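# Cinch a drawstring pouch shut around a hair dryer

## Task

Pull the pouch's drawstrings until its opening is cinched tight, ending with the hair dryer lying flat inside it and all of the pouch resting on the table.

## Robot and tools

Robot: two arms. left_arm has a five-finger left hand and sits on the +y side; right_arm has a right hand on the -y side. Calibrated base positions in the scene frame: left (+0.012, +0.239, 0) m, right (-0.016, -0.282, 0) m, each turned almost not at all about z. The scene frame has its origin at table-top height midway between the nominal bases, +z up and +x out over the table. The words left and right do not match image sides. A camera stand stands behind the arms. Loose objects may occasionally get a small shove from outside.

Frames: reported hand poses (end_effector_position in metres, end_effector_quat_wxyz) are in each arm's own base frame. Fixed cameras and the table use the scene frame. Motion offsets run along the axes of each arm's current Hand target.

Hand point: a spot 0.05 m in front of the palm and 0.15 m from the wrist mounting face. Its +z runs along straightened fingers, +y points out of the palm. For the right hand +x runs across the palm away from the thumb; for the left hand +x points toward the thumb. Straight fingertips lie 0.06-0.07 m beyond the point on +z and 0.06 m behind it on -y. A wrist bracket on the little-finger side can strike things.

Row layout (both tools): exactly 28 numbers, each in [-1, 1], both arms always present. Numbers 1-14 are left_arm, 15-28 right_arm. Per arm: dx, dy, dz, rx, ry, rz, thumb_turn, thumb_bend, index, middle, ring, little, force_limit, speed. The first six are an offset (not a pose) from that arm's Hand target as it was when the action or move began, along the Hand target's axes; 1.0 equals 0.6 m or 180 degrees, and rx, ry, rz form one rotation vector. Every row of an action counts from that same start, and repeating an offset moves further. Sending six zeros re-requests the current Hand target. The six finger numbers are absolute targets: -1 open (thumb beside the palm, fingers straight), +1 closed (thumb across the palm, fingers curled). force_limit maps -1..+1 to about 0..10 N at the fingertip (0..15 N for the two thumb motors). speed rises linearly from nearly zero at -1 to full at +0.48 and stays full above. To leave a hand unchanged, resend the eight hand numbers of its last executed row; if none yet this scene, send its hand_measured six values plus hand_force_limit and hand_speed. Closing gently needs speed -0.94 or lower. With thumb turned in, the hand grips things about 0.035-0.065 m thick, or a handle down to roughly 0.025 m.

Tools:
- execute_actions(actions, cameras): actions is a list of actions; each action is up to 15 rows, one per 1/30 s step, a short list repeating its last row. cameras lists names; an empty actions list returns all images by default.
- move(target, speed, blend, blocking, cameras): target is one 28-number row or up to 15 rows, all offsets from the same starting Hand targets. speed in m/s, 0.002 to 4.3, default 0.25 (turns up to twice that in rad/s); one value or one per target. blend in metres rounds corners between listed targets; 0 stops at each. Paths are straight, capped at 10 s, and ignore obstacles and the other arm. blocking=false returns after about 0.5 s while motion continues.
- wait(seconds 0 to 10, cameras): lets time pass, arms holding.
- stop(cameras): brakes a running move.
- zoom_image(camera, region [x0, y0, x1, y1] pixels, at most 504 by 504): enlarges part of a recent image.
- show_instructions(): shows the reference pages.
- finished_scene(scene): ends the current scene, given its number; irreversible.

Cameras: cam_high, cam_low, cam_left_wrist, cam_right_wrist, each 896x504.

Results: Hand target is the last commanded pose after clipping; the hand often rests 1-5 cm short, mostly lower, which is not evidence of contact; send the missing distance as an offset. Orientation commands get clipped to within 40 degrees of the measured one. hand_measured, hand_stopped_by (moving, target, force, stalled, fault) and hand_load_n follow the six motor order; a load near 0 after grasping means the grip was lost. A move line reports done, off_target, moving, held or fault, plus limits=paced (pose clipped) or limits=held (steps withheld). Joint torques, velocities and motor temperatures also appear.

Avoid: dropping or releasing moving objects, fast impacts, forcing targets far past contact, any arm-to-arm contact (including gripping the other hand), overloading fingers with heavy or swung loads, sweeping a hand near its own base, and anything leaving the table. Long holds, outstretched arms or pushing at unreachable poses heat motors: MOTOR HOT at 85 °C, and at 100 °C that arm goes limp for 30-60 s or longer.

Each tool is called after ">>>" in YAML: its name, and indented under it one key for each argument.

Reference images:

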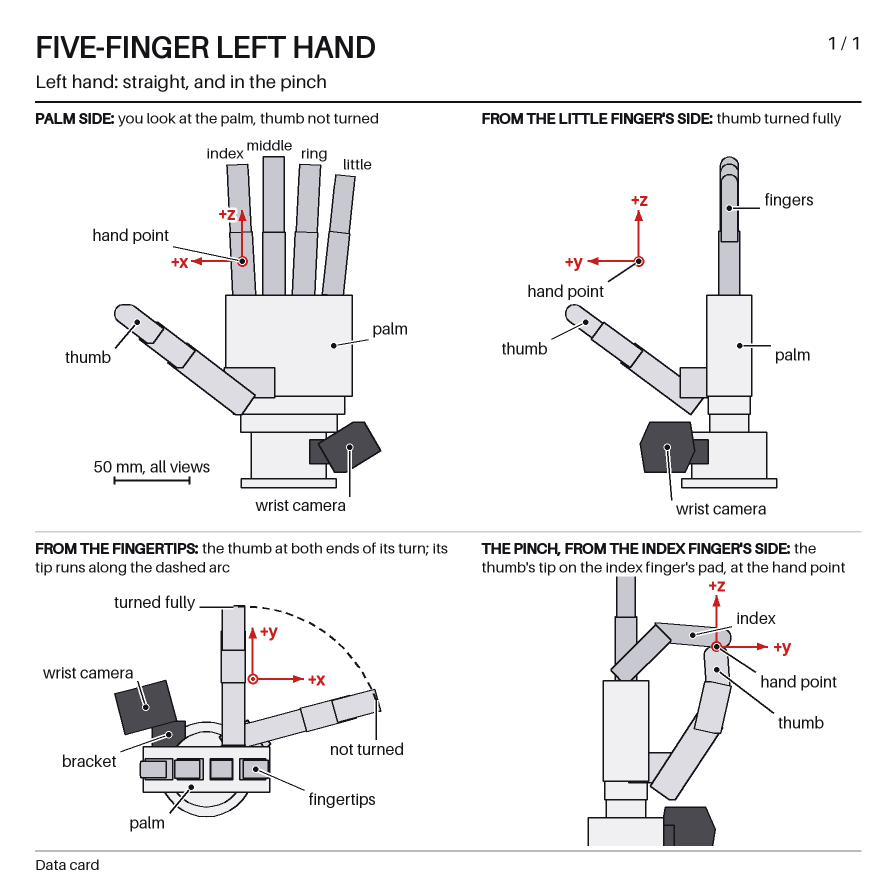

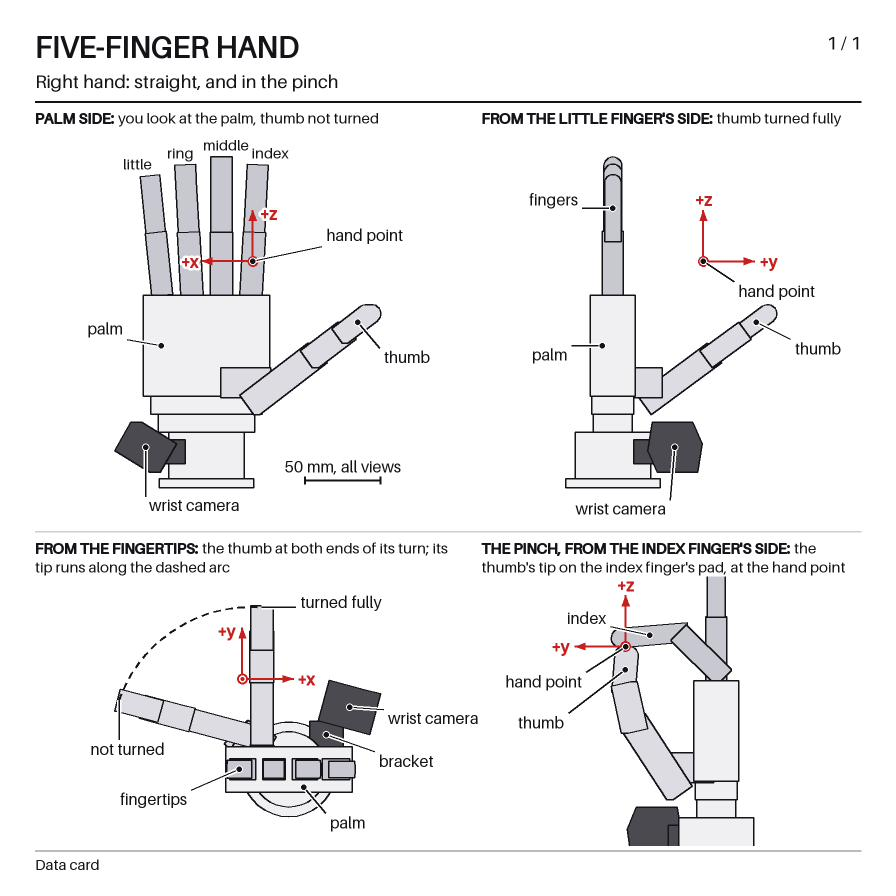

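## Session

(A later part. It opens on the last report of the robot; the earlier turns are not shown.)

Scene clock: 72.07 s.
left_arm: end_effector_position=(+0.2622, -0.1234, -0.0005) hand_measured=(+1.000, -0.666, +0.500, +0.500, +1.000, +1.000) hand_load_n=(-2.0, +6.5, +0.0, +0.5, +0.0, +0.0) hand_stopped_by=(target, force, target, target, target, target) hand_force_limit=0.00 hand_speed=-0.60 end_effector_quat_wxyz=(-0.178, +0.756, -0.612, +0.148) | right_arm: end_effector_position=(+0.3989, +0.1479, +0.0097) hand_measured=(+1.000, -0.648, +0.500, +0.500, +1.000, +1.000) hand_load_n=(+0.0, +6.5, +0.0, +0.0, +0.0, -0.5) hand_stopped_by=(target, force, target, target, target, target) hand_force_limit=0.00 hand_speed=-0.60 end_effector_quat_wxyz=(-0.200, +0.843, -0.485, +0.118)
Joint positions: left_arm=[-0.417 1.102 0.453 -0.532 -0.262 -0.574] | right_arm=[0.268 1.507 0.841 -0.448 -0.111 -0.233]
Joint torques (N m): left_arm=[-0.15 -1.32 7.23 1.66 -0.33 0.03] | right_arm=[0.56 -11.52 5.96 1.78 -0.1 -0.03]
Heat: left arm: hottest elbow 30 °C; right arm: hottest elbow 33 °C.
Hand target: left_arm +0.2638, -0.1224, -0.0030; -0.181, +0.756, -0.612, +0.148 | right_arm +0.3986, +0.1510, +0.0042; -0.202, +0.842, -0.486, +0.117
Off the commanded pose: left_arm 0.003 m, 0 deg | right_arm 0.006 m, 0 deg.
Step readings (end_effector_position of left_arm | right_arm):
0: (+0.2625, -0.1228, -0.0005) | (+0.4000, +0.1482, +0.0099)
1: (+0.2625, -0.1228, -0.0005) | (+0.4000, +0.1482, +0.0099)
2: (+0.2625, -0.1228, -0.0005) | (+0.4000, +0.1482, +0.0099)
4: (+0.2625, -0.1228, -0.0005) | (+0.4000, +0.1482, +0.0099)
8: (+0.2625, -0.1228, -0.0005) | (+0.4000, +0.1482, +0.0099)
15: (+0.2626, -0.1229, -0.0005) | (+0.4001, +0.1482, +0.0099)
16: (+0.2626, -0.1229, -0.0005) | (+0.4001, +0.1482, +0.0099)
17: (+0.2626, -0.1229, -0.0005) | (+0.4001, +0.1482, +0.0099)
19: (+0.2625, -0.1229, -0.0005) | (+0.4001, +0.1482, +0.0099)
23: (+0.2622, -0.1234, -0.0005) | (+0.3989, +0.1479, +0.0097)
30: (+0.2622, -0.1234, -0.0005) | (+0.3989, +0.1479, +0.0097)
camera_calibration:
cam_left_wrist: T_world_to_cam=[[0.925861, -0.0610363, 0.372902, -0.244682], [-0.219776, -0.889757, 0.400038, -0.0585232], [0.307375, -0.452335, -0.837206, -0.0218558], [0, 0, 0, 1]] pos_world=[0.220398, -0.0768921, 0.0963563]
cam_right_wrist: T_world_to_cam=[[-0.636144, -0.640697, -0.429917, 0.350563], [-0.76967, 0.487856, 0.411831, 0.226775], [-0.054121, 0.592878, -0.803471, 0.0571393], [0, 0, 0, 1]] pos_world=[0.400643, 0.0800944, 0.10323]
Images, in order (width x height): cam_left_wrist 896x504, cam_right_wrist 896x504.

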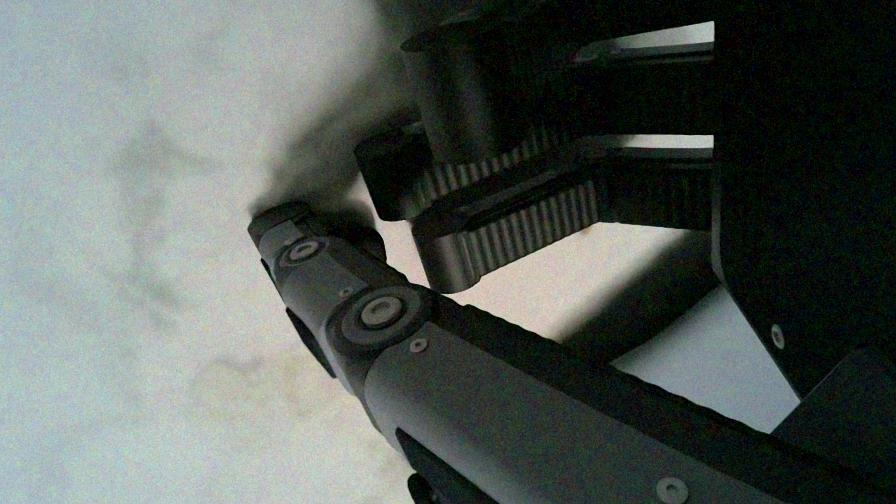

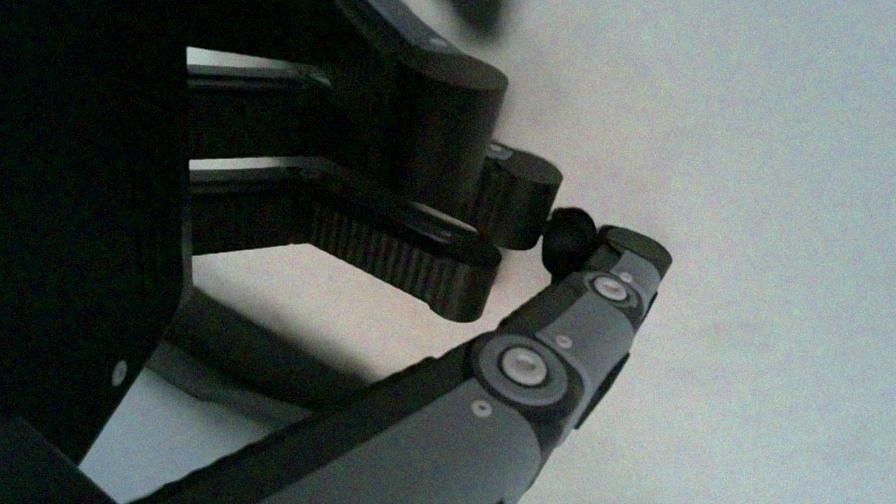

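>>> execute_actions:
  actions:
    - [[0,0,0,0,0,0, 1,0.25,0.5,0.5,1,1,0.3,-0.7, 0,0,0,0,0,0, 1,0.25,0.5,0.5,1,1,0.3,-0.7]]
    - [[0,0,0,0,0,0, 1,0.25,0.5,0.5,1,1,0.3,-0.7, 0,0,0,0,0,0, 1,0.25,0.5,0.5,1,1,0.3,-0.7]]
  cameras: ["cam_left_wrist","cam_right_wrist"]

Scene clock: 73.67 s.
left_arm: end_effector_position=(+0.2611, -0.1237, -0.0007) hand_measured=(+1.000, -0.644, +0.500, +0.500, +1.000, +1.000) hand_load_n=(-2.5, +9.0, +0.0, +0.0, +0.0, +0.0) hand_stopped_by=(target, force, target, target, target, target) hand_force_limit=0.30 hand_speed=-0.70 end_effector_quat_wxyz=(-0.176, +0.755, -0.614, +0.147) | right_arm: end_effector_position=(+0.3983, +0.1474, +0.0098) hand_measured=(+1.000, -0.628, +0.500, +0.500, +1.000, +1.000) hand_load_n=(+0.5, +9.0, +0.0, +0.0, +0.0, +0.0) hand_stopped_by=(target, force, target, target, target, target) hand_force_limit=0.30 hand_speed=-0.70 end_effector_quat_wxyz=(-0.199, +0.843, -0.485, +0.118)
Joint positions: left_arm=[-0.417 1.102 0.453 -0.535 -0.258 -0.572] | right_arm=[0.268 1.505 0.84 -0.449 -0.11 -0.233]
Joint torques (N m): left_arm=[-0.15 -1.26 7.24 1.77 -0.48 0] | right_arm=[0.38 -10.93 6 1.87 -0.13 -0.04]
Heat: left arm: hottest elbow 30 °C; right arm: hottest elbow 33 °C.
Hand target: left_arm +0.2638, -0.1223, -0.0030; -0.181, +0.756, -0.612, +0.148 | right_arm +0.3986, +0.1509, +0.0042; -0.201, +0.842, -0.486, +0.117
Off the commanded pose: left_arm 0.004 m, 1 deg | right_arm 0.007 m, 0 deg.
Step readings (end_effector_position of left_arm | right_arm):
0: (+0.2622, -0.1234, -0.0005) | (+0.3989, +0.1479, +0.0097)
1: (+0.2622, -0.1234, -0.0005) | (+0.3989, +0.1479, +0.0097)
2: (+0.2622, -0.1234, -0.0005) | (+0.3989, +0.1479, +0.0097)
4: (+0.2616, -0.1237, -0.0006) | (+0.3987, +0.1477, +0.0097)
8: (+0.2611, -0.1237, -0.0007) | (+0.3983, +0.1474, +0.0098)
15: (+0.2611, -0.1237, -0.0007) | (+0.3983, +0.1474, +0.0098)
16: (+0.2611, -0.1237, -0.0007) | (+0.3983, +0.1474, +0.0098)
17: (+0.2611, -0.1237, -0.0007) | (+0.3983, +0.1474, +0.0098)
19: (+0.2611, -0.1237, -0.0007) | (+0.3983, +0.1474, +0.0098)
23: (+0.2611, -0.1237, -0.0007) | (+0.3983, +0.1474, +0.0098)
30: (+0.2611, -0.1237, -0.0007) | (+0.3983, +0.1474, +0.0098)
camera_calibration:
cam_left_wrist: T_world_to_cam=[[0.927157, -0.0638184, 0.369199, -0.244326], [-0.221219, -0.888538, 0.401949, -0.0584578], [0.302395, -0.454344, -0.837931, -0.0208203], [0, 0, 0, 1]] pos_world=[0.219892, -0.076994, 0.0962559]
cam_right_wrist: T_world_to_cam=[[-0.63657, -0.640886, -0.429002, 0.350105], [-0.769346, 0.488968, 0.411117, 0.226151], [-0.0537111, 0.591756, -0.804326, 0.0574558], [0, 0, 0, 1]] pos_world=[0.399941, 0.0797972, 0.103434]
Images, in order (width x height): cam_left_wrist 896x504, cam_right_wrist 896x504.

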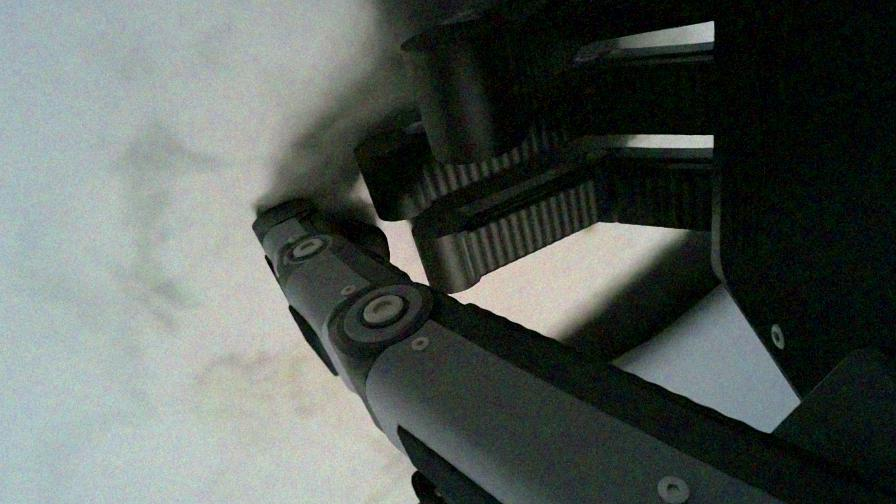

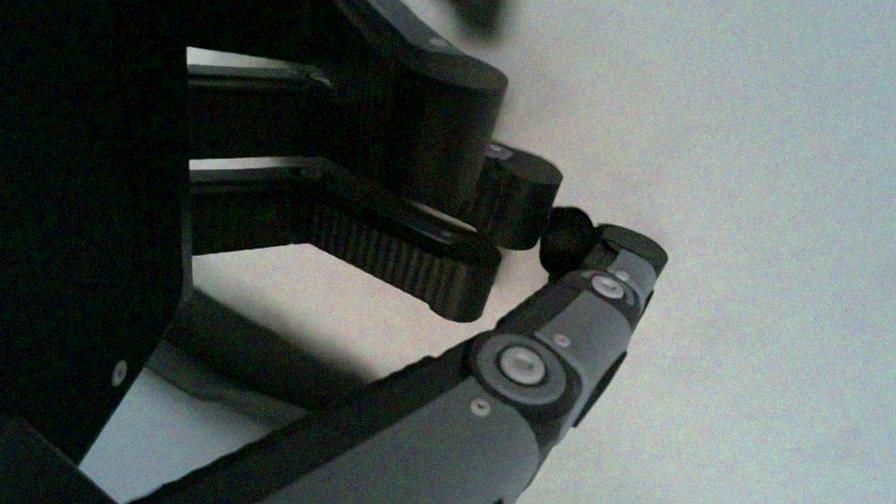

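>>> zoom_image:
  camera: "cam_right_wrist"
  region: [440, 140, 700, 340]

>>> zoom_image:
  camera: "cam_left_wrist"
  region: [220, 110, 480, 340]

Scaled by 1.938.

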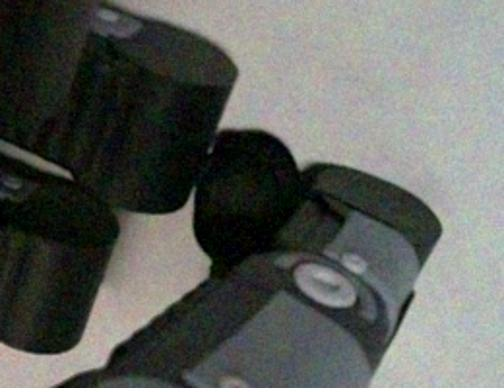

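Scaled by 1.938.

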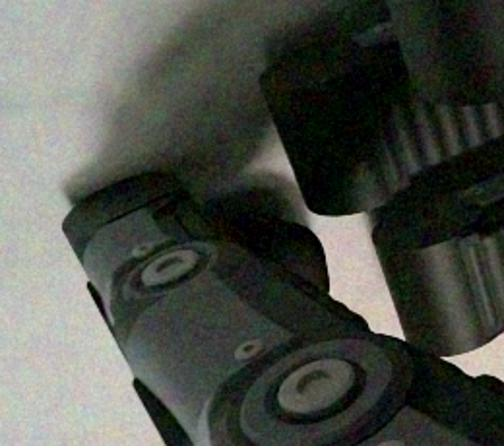

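>>> move:
  target:
    - [0,-0.0265,-0.052,0,0,0, 1,-1,0.5,0.5,1,1,0,-0.6, 0,0,0,0,0,0, 1,0.3,0.5,0.5,1,1,0.5,-0.8]
    - [0,-0.0034,-0.0067,0,0,0, 1,-1,0.5,0.5,1,1,0,-0.6, 0,-0.0454,-0.0891,0,0,0, 1,0.3,0.5,0.5,1,1,0.5,-0.8]
  speed: 0.06
  cameras: ["all"]

>>> zoom_image:
  camera: "cam_low"
  region: [320, 200, 520, 320]

Scene clock: 77.53 s.
left_arm: end_effector_position=(+0.2591, -0.1212, +0.0014) hand_measured=(+1.000, -1.000, +0.500, +0.500, +1.000, +1.000) hand_load_n=(+0.0, +0.0, +0.0, +0.0, +0.0, +0.0) hand_stopped_by=(target, target, target, target, target, target) hand_force_limit=0.00 hand_speed=-0.60 end_effector_quat_wxyz=(-0.179, +0.756, -0.614, +0.144) | right_arm: end_effector_position=(+0.3767, +0.1415, +0.0390) hand_measured=(+1.000, -0.618, +0.500, +0.500, +1.000, +1.000) hand_load_n=(+3.0, +5.0, +0.0, +0.0, +0.0, +0.0) hand_stopped_by=(target, force, target, target, target, target) hand_force_limit=0.50 hand_speed=-0.80 end_effector_quat_wxyz=(-0.181, +0.847, -0.489, +0.100)
Joint positions: left_arm=[-0.417 1.089 0.453 -0.552 -0.265 -0.572] | right_arm=[0.268 1.43 0.859 -0.598 -0.11 -0.233]
Joint torques (N m): left_arm=[-0.09 -1.2 7.92 1.62 -0.23 0.01] | right_arm=[0.67 -12.81 10.78 0.31 -0.15 -0.01]
Heat: left arm: hottest elbow 30 °C; right arm: hottest elbow 33 °C.
Hand target: left_arm +0.2638, -0.1223, +0.0016; -0.181, +0.756, -0.612, +0.148 | right_arm +0.3987, +0.1511, +0.0643; -0.202, +0.842, -0.486, +0.117
Off the commanded pose: left_arm 0.005 m, 1 deg | right_arm 0.035 m, 3 deg.
move: off_target (right_arm)
camera_calibration:
cam_left_wrist: T_world_to_cam=[[0.927731, -0.0641368, 0.367699, -0.243286], [-0.218335, -0.892252, 0.395242, -0.058632], [0.30273, -0.44696, -0.841773, -0.0164922], [0, 0, 0, 1]] pos_world=[0.217895, -0.0752894, 0.098747]
cam_right_wrist: T_world_to_cam=[[-0.657722, -0.646671, -0.386287, 0.35226], [-0.747174, 0.495033, 0.443479, 0.190058], [-0.09556, 0.58031, -0.80877, 0.100793], [0, 0, 0, 1]] pos_world=[0.383328, 0.0752209, 0.133305]

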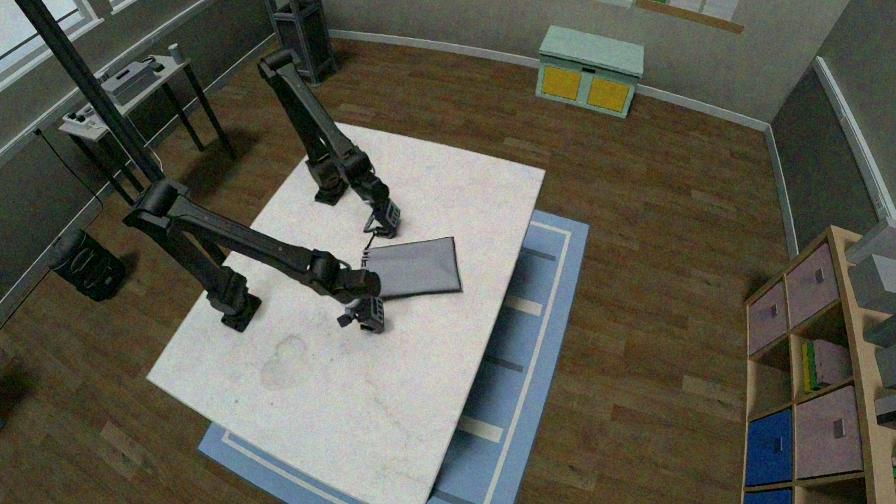

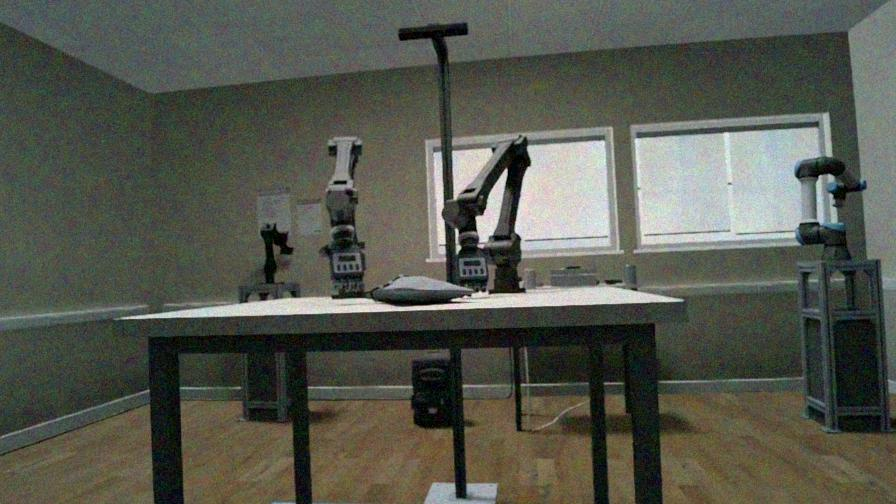

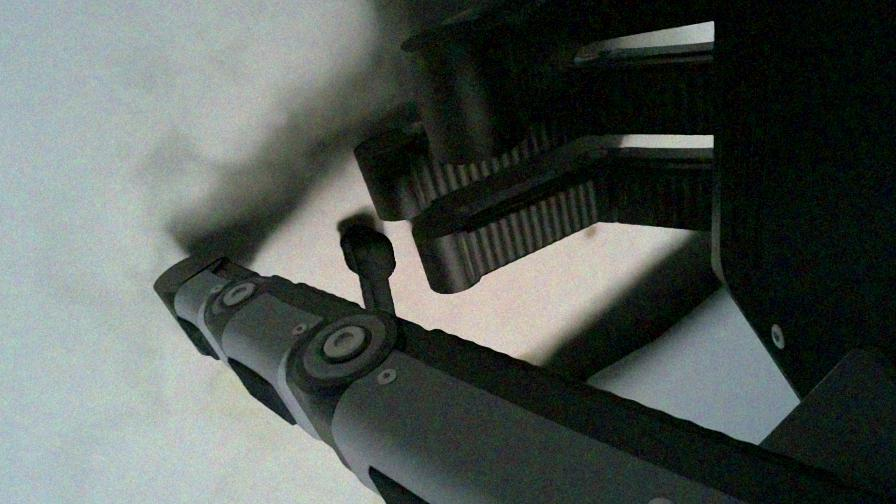

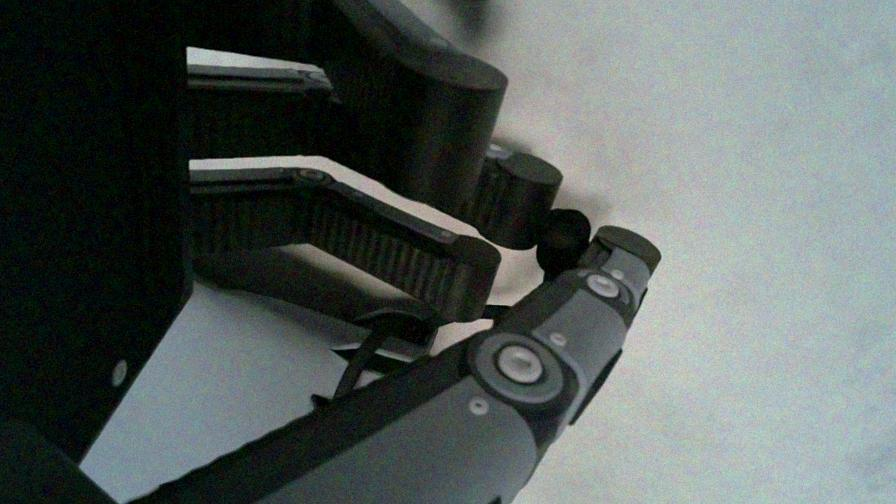

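Scaled by 2.520.

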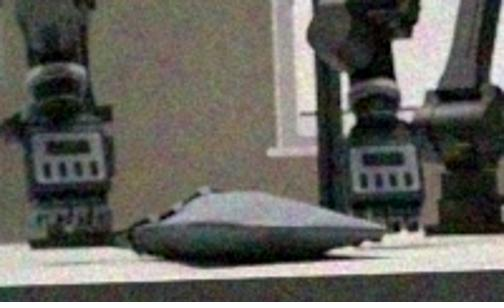

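>>> execute_actions:
  actions:
    - [[0,0,0,0,0,0, 1,0.2,0.5,0.5,1,1,0.2,-0.6, 0,0,0,0,0,0, 1,0.3,0.5,0.5,1,1,0.5,-0.8]]
    - [[0,0,0,0,0,0, 1,0.2,0.5,0.5,1,1,0.2,-0.6, 0,0,0,0,0,0, 1,0.3,0.5,0.5,1,1,0.5,-0.8]]
  cameras: ["cam_left_wrist","cam_right_wrist"]

>>> zoom_image:
  camera: "cam_left_wrist"
  region: [220, 110, 480, 340]

Scene clock: 79.43 s.
left_arm: end_effector_position=(+0.2591, -0.1212, +0.0013) hand_measured=(+1.000, -0.476, +0.500, +0.500, +1.000, +1.000) hand_load_n=(-2.0, +9.5, -2.5, +0.0, +0.5, +0.0) hand_stopped_by=(target, force, target, target, target, target) hand_force_limit=0.20 hand_speed=-0.60 end_effector_quat_wxyz=(-0.179, +0.756, -0.614, +0.143) | right_arm: end_effector_position=(+0.3767, +0.1415, +0.0390) hand_measured=(+1.000, -0.618, +0.500, +0.500, +1.000, +1.000) hand_load_n=(+3.0, +5.0, +0.0, +0.5, +0.0, +0.0) hand_stopped_by=(target, force, target, target, target, target) hand_force_limit=0.50 hand_speed=-0.80 end_effector_quat_wxyz=(-0.181, +0.847, -0.489, +0.100)
Joint positions: left_arm=[-0.417 1.09 0.453 -0.552 -0.265 -0.572] | right_arm=[0.268 1.43 0.859 -0.598 -0.11 -0.233]
Joint torques (N m): left_arm=[-0.15 -1.2 7.95 1.66 -0.23 0] | right_arm=[0.73 -12.69 10.73 0.38 -0.18 -0.03]
Heat: left arm: hottest elbow 30 °C; right arm: hottest elbow 33 °C.
Hand target: left_arm +0.2638, -0.1223, +0.0015; -0.181, +0.756, -0.612, +0.148 | right_arm +0.3987, +0.1511, +0.0643; -0.202, +0.842, -0.486, +0.117
Off the commanded pose: left_arm 0.005 m, 1 deg | right_arm 0.035 m, 3 deg.
Step readings (end_effector_position of left_arm | right_arm):
0: (+0.2591, -0.1212, +0.0014) | (+0.3767, +0.1415, +0.0390)
1: (+0.2591, -0.1212, +0.0014) | (+0.3767, +0.1415, +0.0390)
2: (+0.2591, -0.1212, +0.0014) | (+0.3767, +0.1415, +0.0390)
4: (+0.2591, -0.1212, +0.0013) | (+0.3767, +0.1415, +0.0390)
8: (+0.2591, -0.1212, +0.0013) | (+0.3767, +0.1415, +0.0390)
15: (+0.2591, -0.1212, +0.0013) | (+0.3767, +0.1415, +0.0390)
16: (+0.2591, -0.1212, +0.0013) | (+0.3767, +0.1415, +0.0390)
17: (+0.2591, -0.1212, +0.0013) | (+0.3767, +0.1415, +0.0390)
19: (+0.2591, -0.1212, +0.0013) | (+0.3767, +0.1415, +0.0390)
23: (+0.2591, -0.1212, +0.0013) | (+0.3767, +0.1415, +0.0390)
30: (+0.2591, -0.1212, +0.0013) | (+0.3767, +0.1415, +0.0390)
camera_calibration:
cam_left_wrist: T_world_to_cam=[[0.92786, -0.0642127, 0.367358, -0.243249], [-0.218216, -0.892304, 0.395191, -0.0586172], [0.302419, -0.446845, -0.841945, -0.016483], [0, 0, 0, 1]] pos_world=[0.217895, -0.0752894, 0.0986467]
cam_right_wrist: T_world_to_cam=[[-0.657722, -0.646671, -0.386287, 0.35226], [-0.747174, 0.495033, 0.443479, 0.190058], [-0.09556, 0.58031, -0.80877, 0.100793], [0, 0, 0, 1]] pos_world=[0.383328, 0.0752209, 0.133305]
Images, in order (width x height): cam_left_wrist 896x504, cam_right_wrist 896x504.

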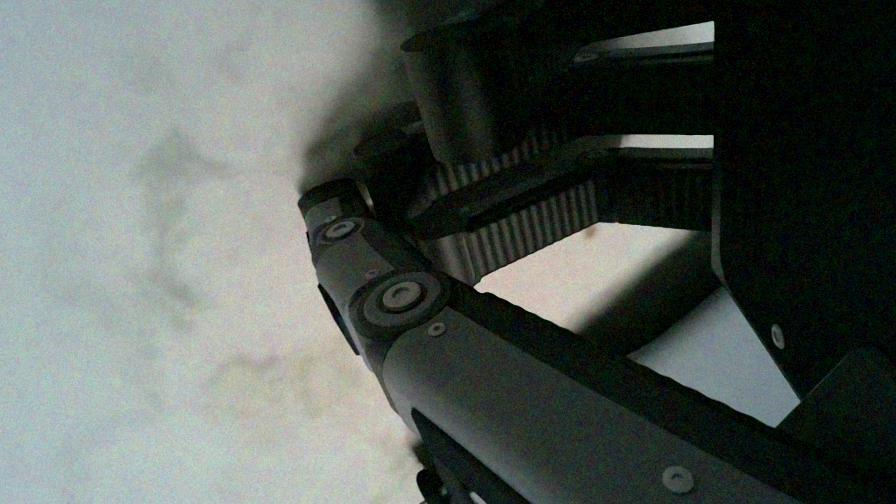

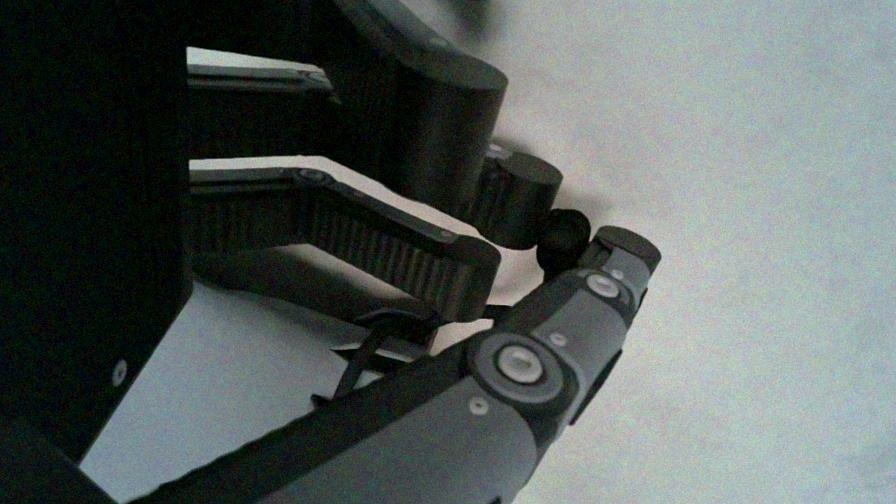

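Scaled by 1.938.

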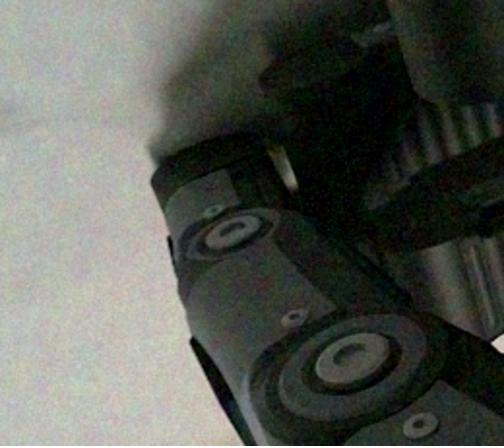

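>>> move:
  target: [0,-0.0378,-0.0743,0,0,0, 1,0.25,0.5,0.5,1,1,0.5,-0.8, 0,0,0,0,0,0, 1,0.3,0.5,0.5,1,1,0.5,-0.8]
  speed: 0.06
  cameras: ["all"]

>>> zoom_image:
  camera: "cam_high"
  region: [330, 190, 480, 340]

Scene clock: 81.30 s.
left_arm: end_effector_position=(+0.2428, -0.1140, +0.0282) hand_measured=(+1.000, -0.464, +0.500, +0.500, +1.000, +1.000) hand_load_n=(-2.5, +11.0, -2.5, +0.0, +0.0, +0.0) hand_stopped_by=(target, force, target, target, target, target) hand_force_limit=0.50 hand_speed=-0.80 end_effector_quat_wxyz=(-0.173, +0.757, -0.618, +0.124) | right_arm: end_effector_position=(+0.3767, +0.1415, +0.0390) hand_measured=(+1.000, -0.618, +0.500, +0.500, +1.000, +1.000) hand_load_n=(+3.0, +5.0, +0.0, +0.5, +0.0, +0.0) hand_stopped_by=(target, force, target, target, target, target) hand_force_limit=0.50 hand_speed=-0.80 end_effector_quat_wxyz=(-0.181, +0.847, -0.489, +0.100)
Joint positions: left_arm=[-0.417 0.997 0.491 -0.723 -0.265 -0.572] | right_arm=[0.268 1.43 0.859 -0.598 -0.11 -0.233]
Joint torques (N m): left_arm=[-0.15 -1.73 12.92 0.47 -0.22 0.01] | right_arm=[0.91 -12.81 10.76 0.25 -0.18 -0.03]
Heat: left arm: hottest elbow 30 °C; right arm: hottest elbow 33 °C.
Hand target: left_arm +0.2637, -0.1222, +0.0516; -0.181, +0.756, -0.612, +0.148 | right_arm +0.3987, +0.1511, +0.0643; -0.202, +0.842, -0.486, +0.117
Off the commanded pose: left_arm 0.032 m, 3 deg | right_arm 0.035 m, 3 deg.
move: off_target (left_arm, right_arm)
camera_calibration:
cam_left_wrist: T_world_to_cam=[[0.940895, -0.069972, 0.331393, -0.240384], [-0.203597, -0.898767, 0.388286, -0.0705521], [0.270676, -0.432807, -0.859891, 0.0241411], [0, 0, 0, 1]] pos_world=[0.205277, -0.0697816, 0.127814]
cam_right_wrist: T_world_to_cam=[[-0.657722, -0.646671, -0.386287, 0.35226], [-0.747174, 0.495033, 0.443479, 0.190058], [-0.09556, 0.58031, -0.80877, 0.100793], [0, 0, 0, 1]] pos_world=[0.383328, 0.0752209, 0.133305]

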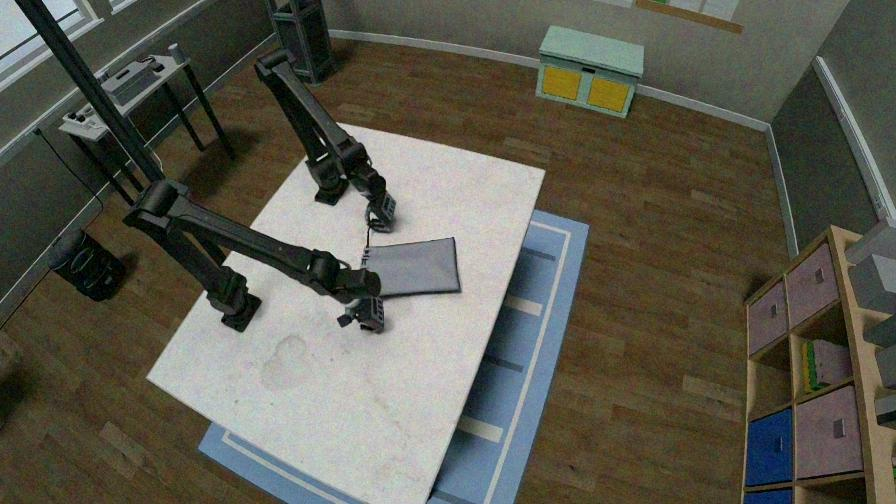

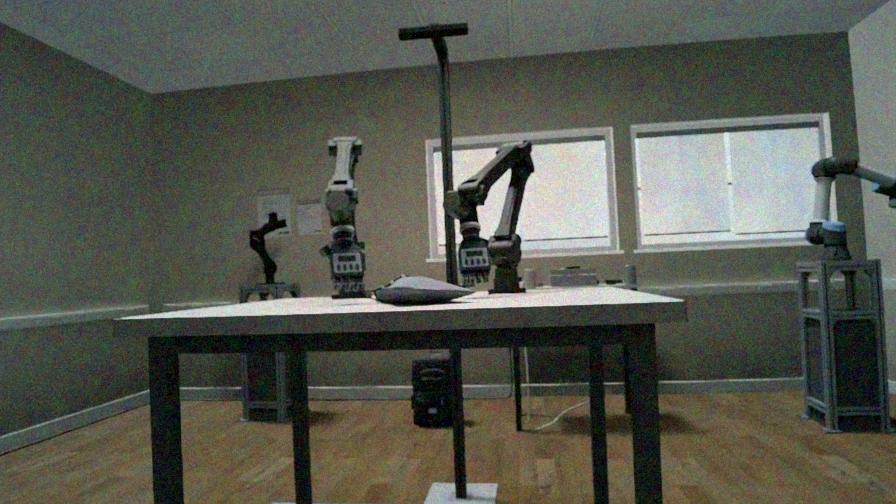

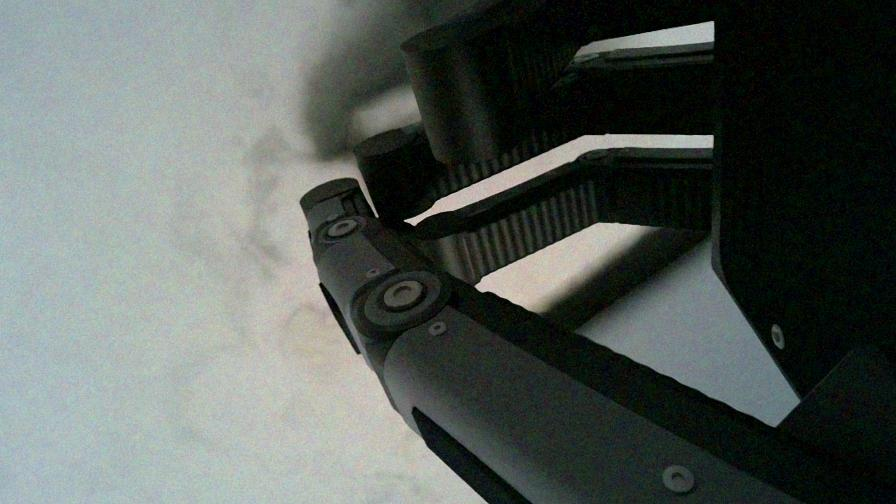

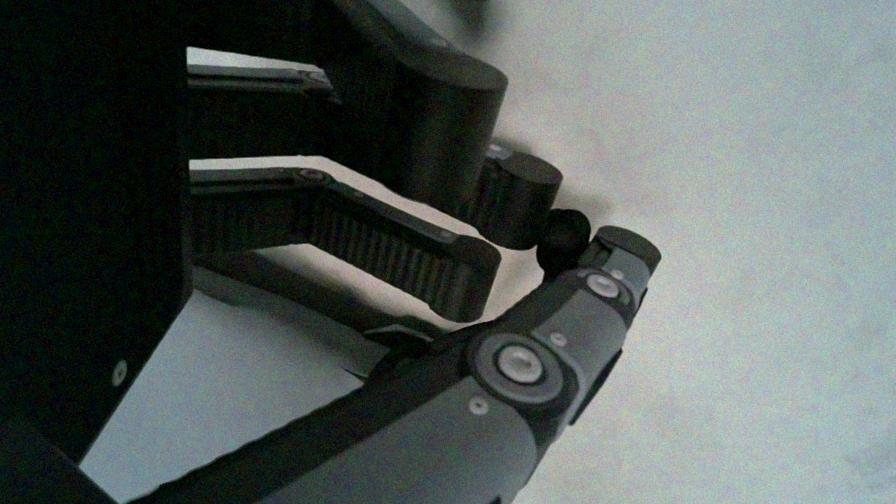

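Scaled by 3.360.

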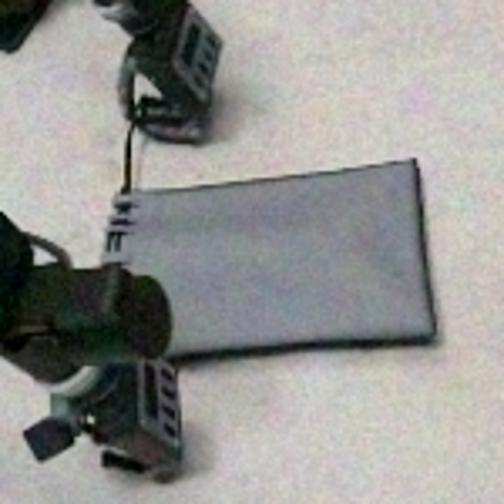

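>>> move:
  target: [-0.0739,-0.0473,0.0241,0,0,0, 1,0.25,0.5,0.5,1,1,0.5,-0.8, 0.0741,0.0638,-0.0325,0,0,0, 1,0.3,0.5,0.5,1,1,0.5,-0.8]
  speed: 0.06
  cameras: ["all"]

>>> zoom_image:
  camera: "cam_high"
  region: [330, 190, 480, 340]

Scene clock: 84.57 s.
left_arm: end_effector_position=(+0.2577, -0.0710, +0.0299) hand_measured=(+1.000, -0.464, +0.500, +0.500, +1.000, +1.000) hand_load_n=(-2.0, +11.0, -2.5, +0.0, +0.0, +0.0) hand_stopped_by=(target, force, target, target, target, target) hand_force_limit=0.50 hand_speed=-0.80 end_effector_quat_wxyz=(-0.165, +0.763, -0.613, +0.124) | right_arm: end_effector_position=(+0.3875, +0.1002, +0.0619) hand_measured=(+1.000, -0.618, +0.500, +0.500, +1.000, +1.000) hand_load_n=(+4.0, +4.5, +0.0, +0.0, +0.0, +0.0) hand_stopped_by=(target, force, target, target, target, target) hand_force_limit=0.50 hand_speed=-0.80 end_effector_quat_wxyz=(-0.205, +0.839, -0.490, +0.113)
Joint positions: left_arm=[-0.206 0.993 0.491 -0.692 -0.178 -0.39] | right_arm=[0.145 1.369 0.859 -0.62 -0.176 -0.329]
Joint torques (N m): left_arm=[0.5 -0.85 13.26 1.51 -0.19 0.26] | right_arm=[-0.85 -12.22 6.34 0.49 -0.01 -0.33]
Motor temperatures (°C): left_arm=[29 29 31 28 27 30] | right_arm=[30 30 34 29 28 28]
Heat: left arm: hottest elbow 31 °C; right arm: hottest elbow 34 °C.
Hand target: left_arm +0.2857, -0.0721, +0.0514; -0.181, +0.756, -0.612, +0.148 | right_arm +0.3837, +0.0911, +0.0643; -0.201, +0.842, -0.486, +0.117
Off the commanded pose: left_arm 0.035 m, 3 deg | right_arm 0.010 m, 1 deg.
move: off_target (left_arm)
camera_calibration:
cam_left_wrist: T_world_to_cam=[[0.945195, -0.0515735, 0.322407, -0.251449], [-0.187091, -0.894811, 0.405353, -0.033966], [0.267588, -0.443457, -0.85542, 0.0400871], [0, 0, 0, 1]] pos_world=[0.220587, -0.0255844, 0.129128]
cam_right_wrist: T_world_to_cam=[[-0.644233, -0.627586, -0.43715, 0.337484], [-0.76302, 0.488086, 0.423761, 0.216342], [-0.0525792, 0.606555, -0.793301, 0.124199], [0, 0, 0, 1]] pos_world=[0.389022, 0.0308732, 0.154381]

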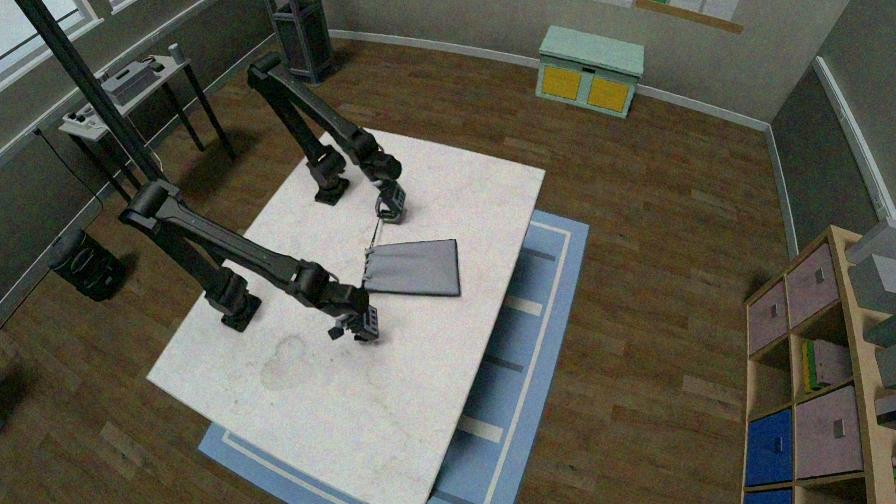

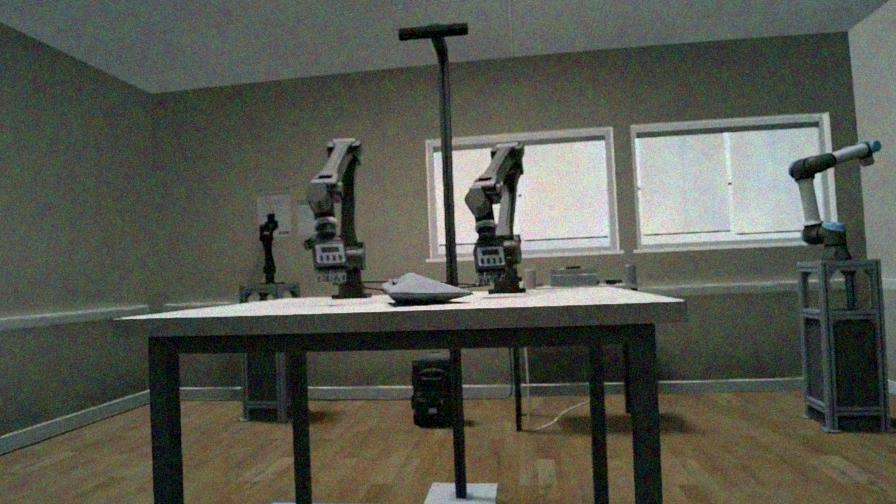

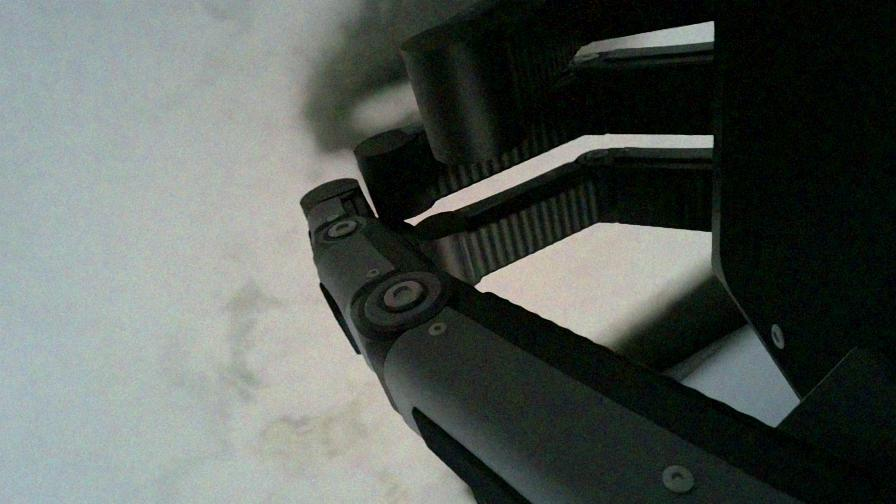

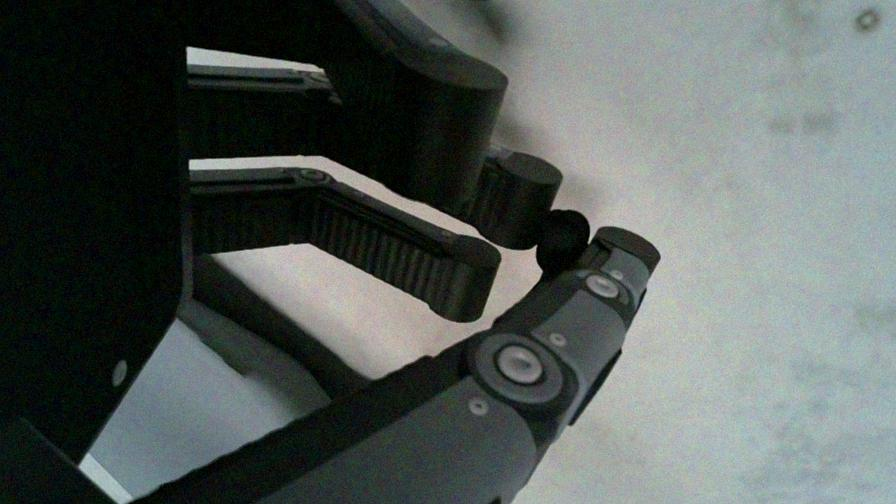

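Scaled by 3.360.

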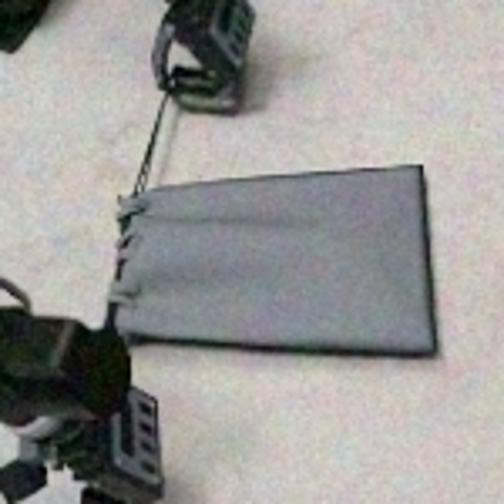

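>>> move:
  target: [-0.1107,-0.0362,0.0184,0,0,0, 1,0.25,0.5,0.5,1,1,0.5,-0.8, 0.0844,0.0928,-0.01,0,0,0, 1,0.3,0.5,0.5,1,1,0.5,-0.8]
  speed: 0.05
  cameras: ["all"]

>>> zoom_image:
  camera: "cam_high"
  region: [330, 190, 480, 340]

Scene clock: 87.50 s.
left_arm: end_effector_position=(+0.2672, -0.0076, +0.0311) hand_measured=(+1.000, -0.464, +0.500, +0.500, +1.000, +1.000) hand_load_n=(-2.5, +11.0, -3.0, +0.5, +0.0, +0.0) hand_stopped_by=(target, force, target, target, target, target) hand_force_limit=0.50 hand_speed=-0.80 end_effector_quat_wxyz=(-0.159, +0.763, -0.613, +0.127) | right_arm: end_effector_position=(+0.3631, +0.0251, +0.0407) hand_measured=(+1.000, -0.614, +0.500, +0.500, +1.000, +1.000) hand_load_n=(+0.0, +0.0, +0.0, +0.0, +0.0, +0.0) hand_stopped_by=(target, force, target, target, target, target) hand_force_limit=0.50 hand_speed=-0.80 end_effector_quat_wxyz=(-0.198, +0.841, -0.491, +0.108)
Joint positions: left_arm=[0.075 1.005 0.498 -0.657 -0.057 -0.131] | right_arm=[-0.054 1.344 0.778 -0.62 -0.25 -0.519]
Joint torques (N m): left_arm=[0.38 -0.79 13.2 1.7 0 0.18] | right_arm=[-0.56 -11.34 6.27 1.16 -0.27 -0.25]
Heat: left arm: hottest elbow 31 °C; right arm: hottest elbow 33 °C.
Hand target: left_arm +0.2956, -0.0022, +0.0513; -0.181, +0.756, -0.612, +0.148 | right_arm +0.3635, +0.0210, +0.0444; -0.201, +0.842, -0.486, +0.117
Off the commanded pose: left_arm 0.035 m, 4 deg | right_arm 0.006 m, 1 deg.
move: off_target (left_arm)
camera_calibration:
cam_left_wrist: T_world_to_cam=[[0.94565, -0.0496997, 0.321365, -0.25765], [-0.188316, -0.889373, 0.416596, 0.0239873], [0.265109, -0.454472, -0.850395, 0.067068], [0, 0, 0, 1]] pos_world=[0.230384, 0.0390091, 0.129841]
cam_right_wrist: T_world_to_cam=[[-0.650447, -0.631799, -0.421602, 0.267068], [-0.756674, 0.490728, 0.432007, 0.240764], [-0.0660499, 0.600013, -0.797259, 0.156827], [0, 0, 0, 1]] pos_world=[0.366252, -0.0435144, 0.133616]

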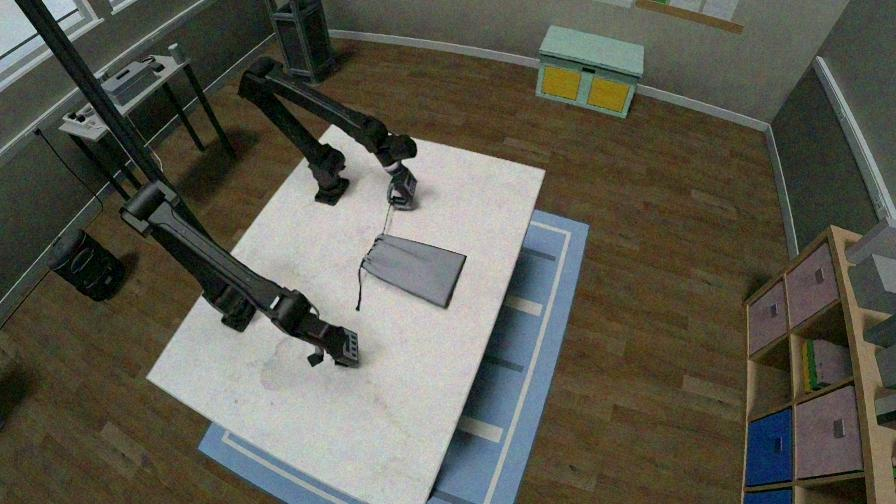

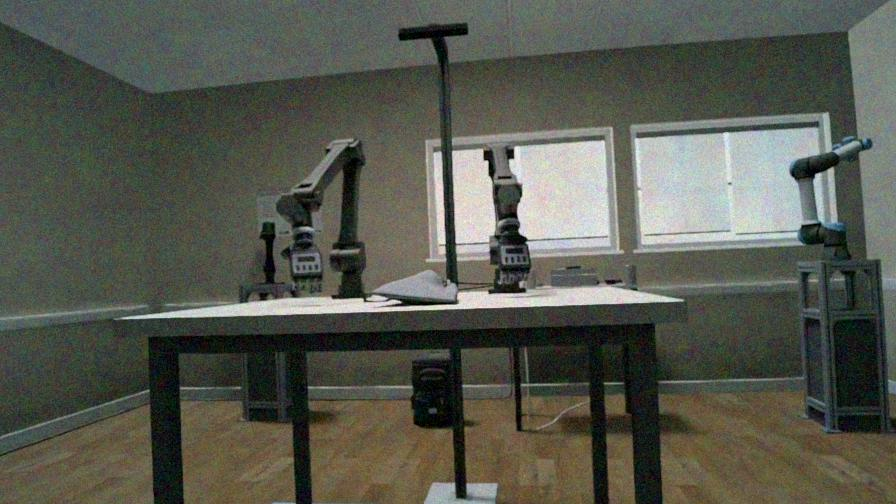

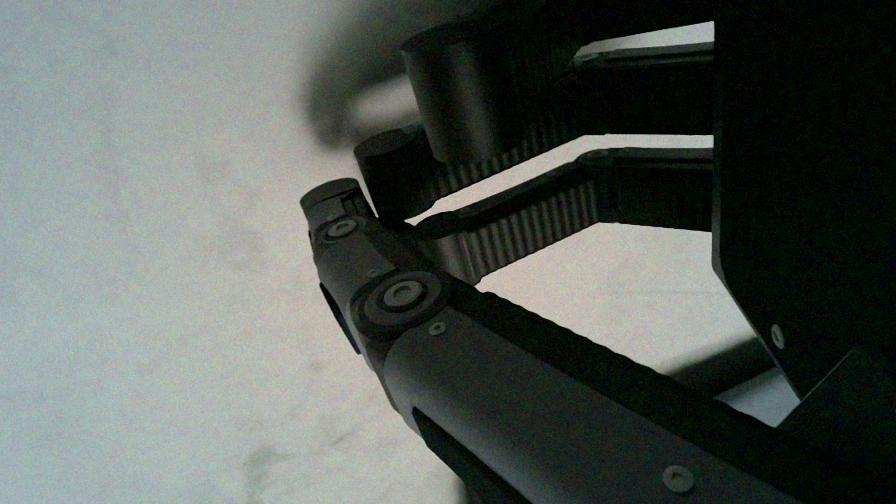

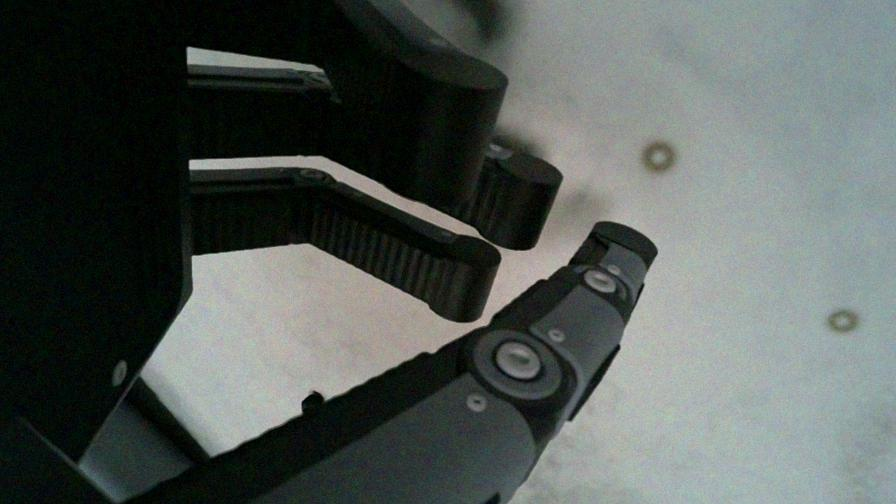

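Scaled by 3.360.

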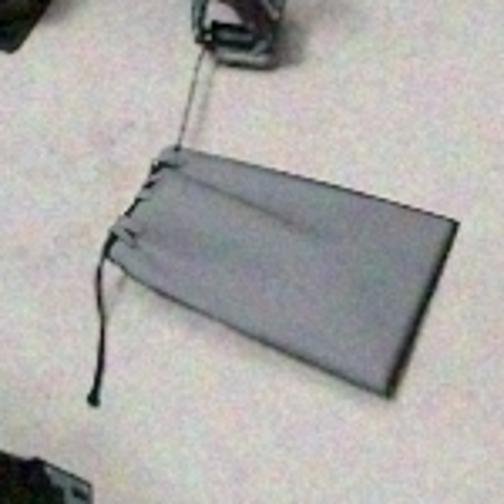

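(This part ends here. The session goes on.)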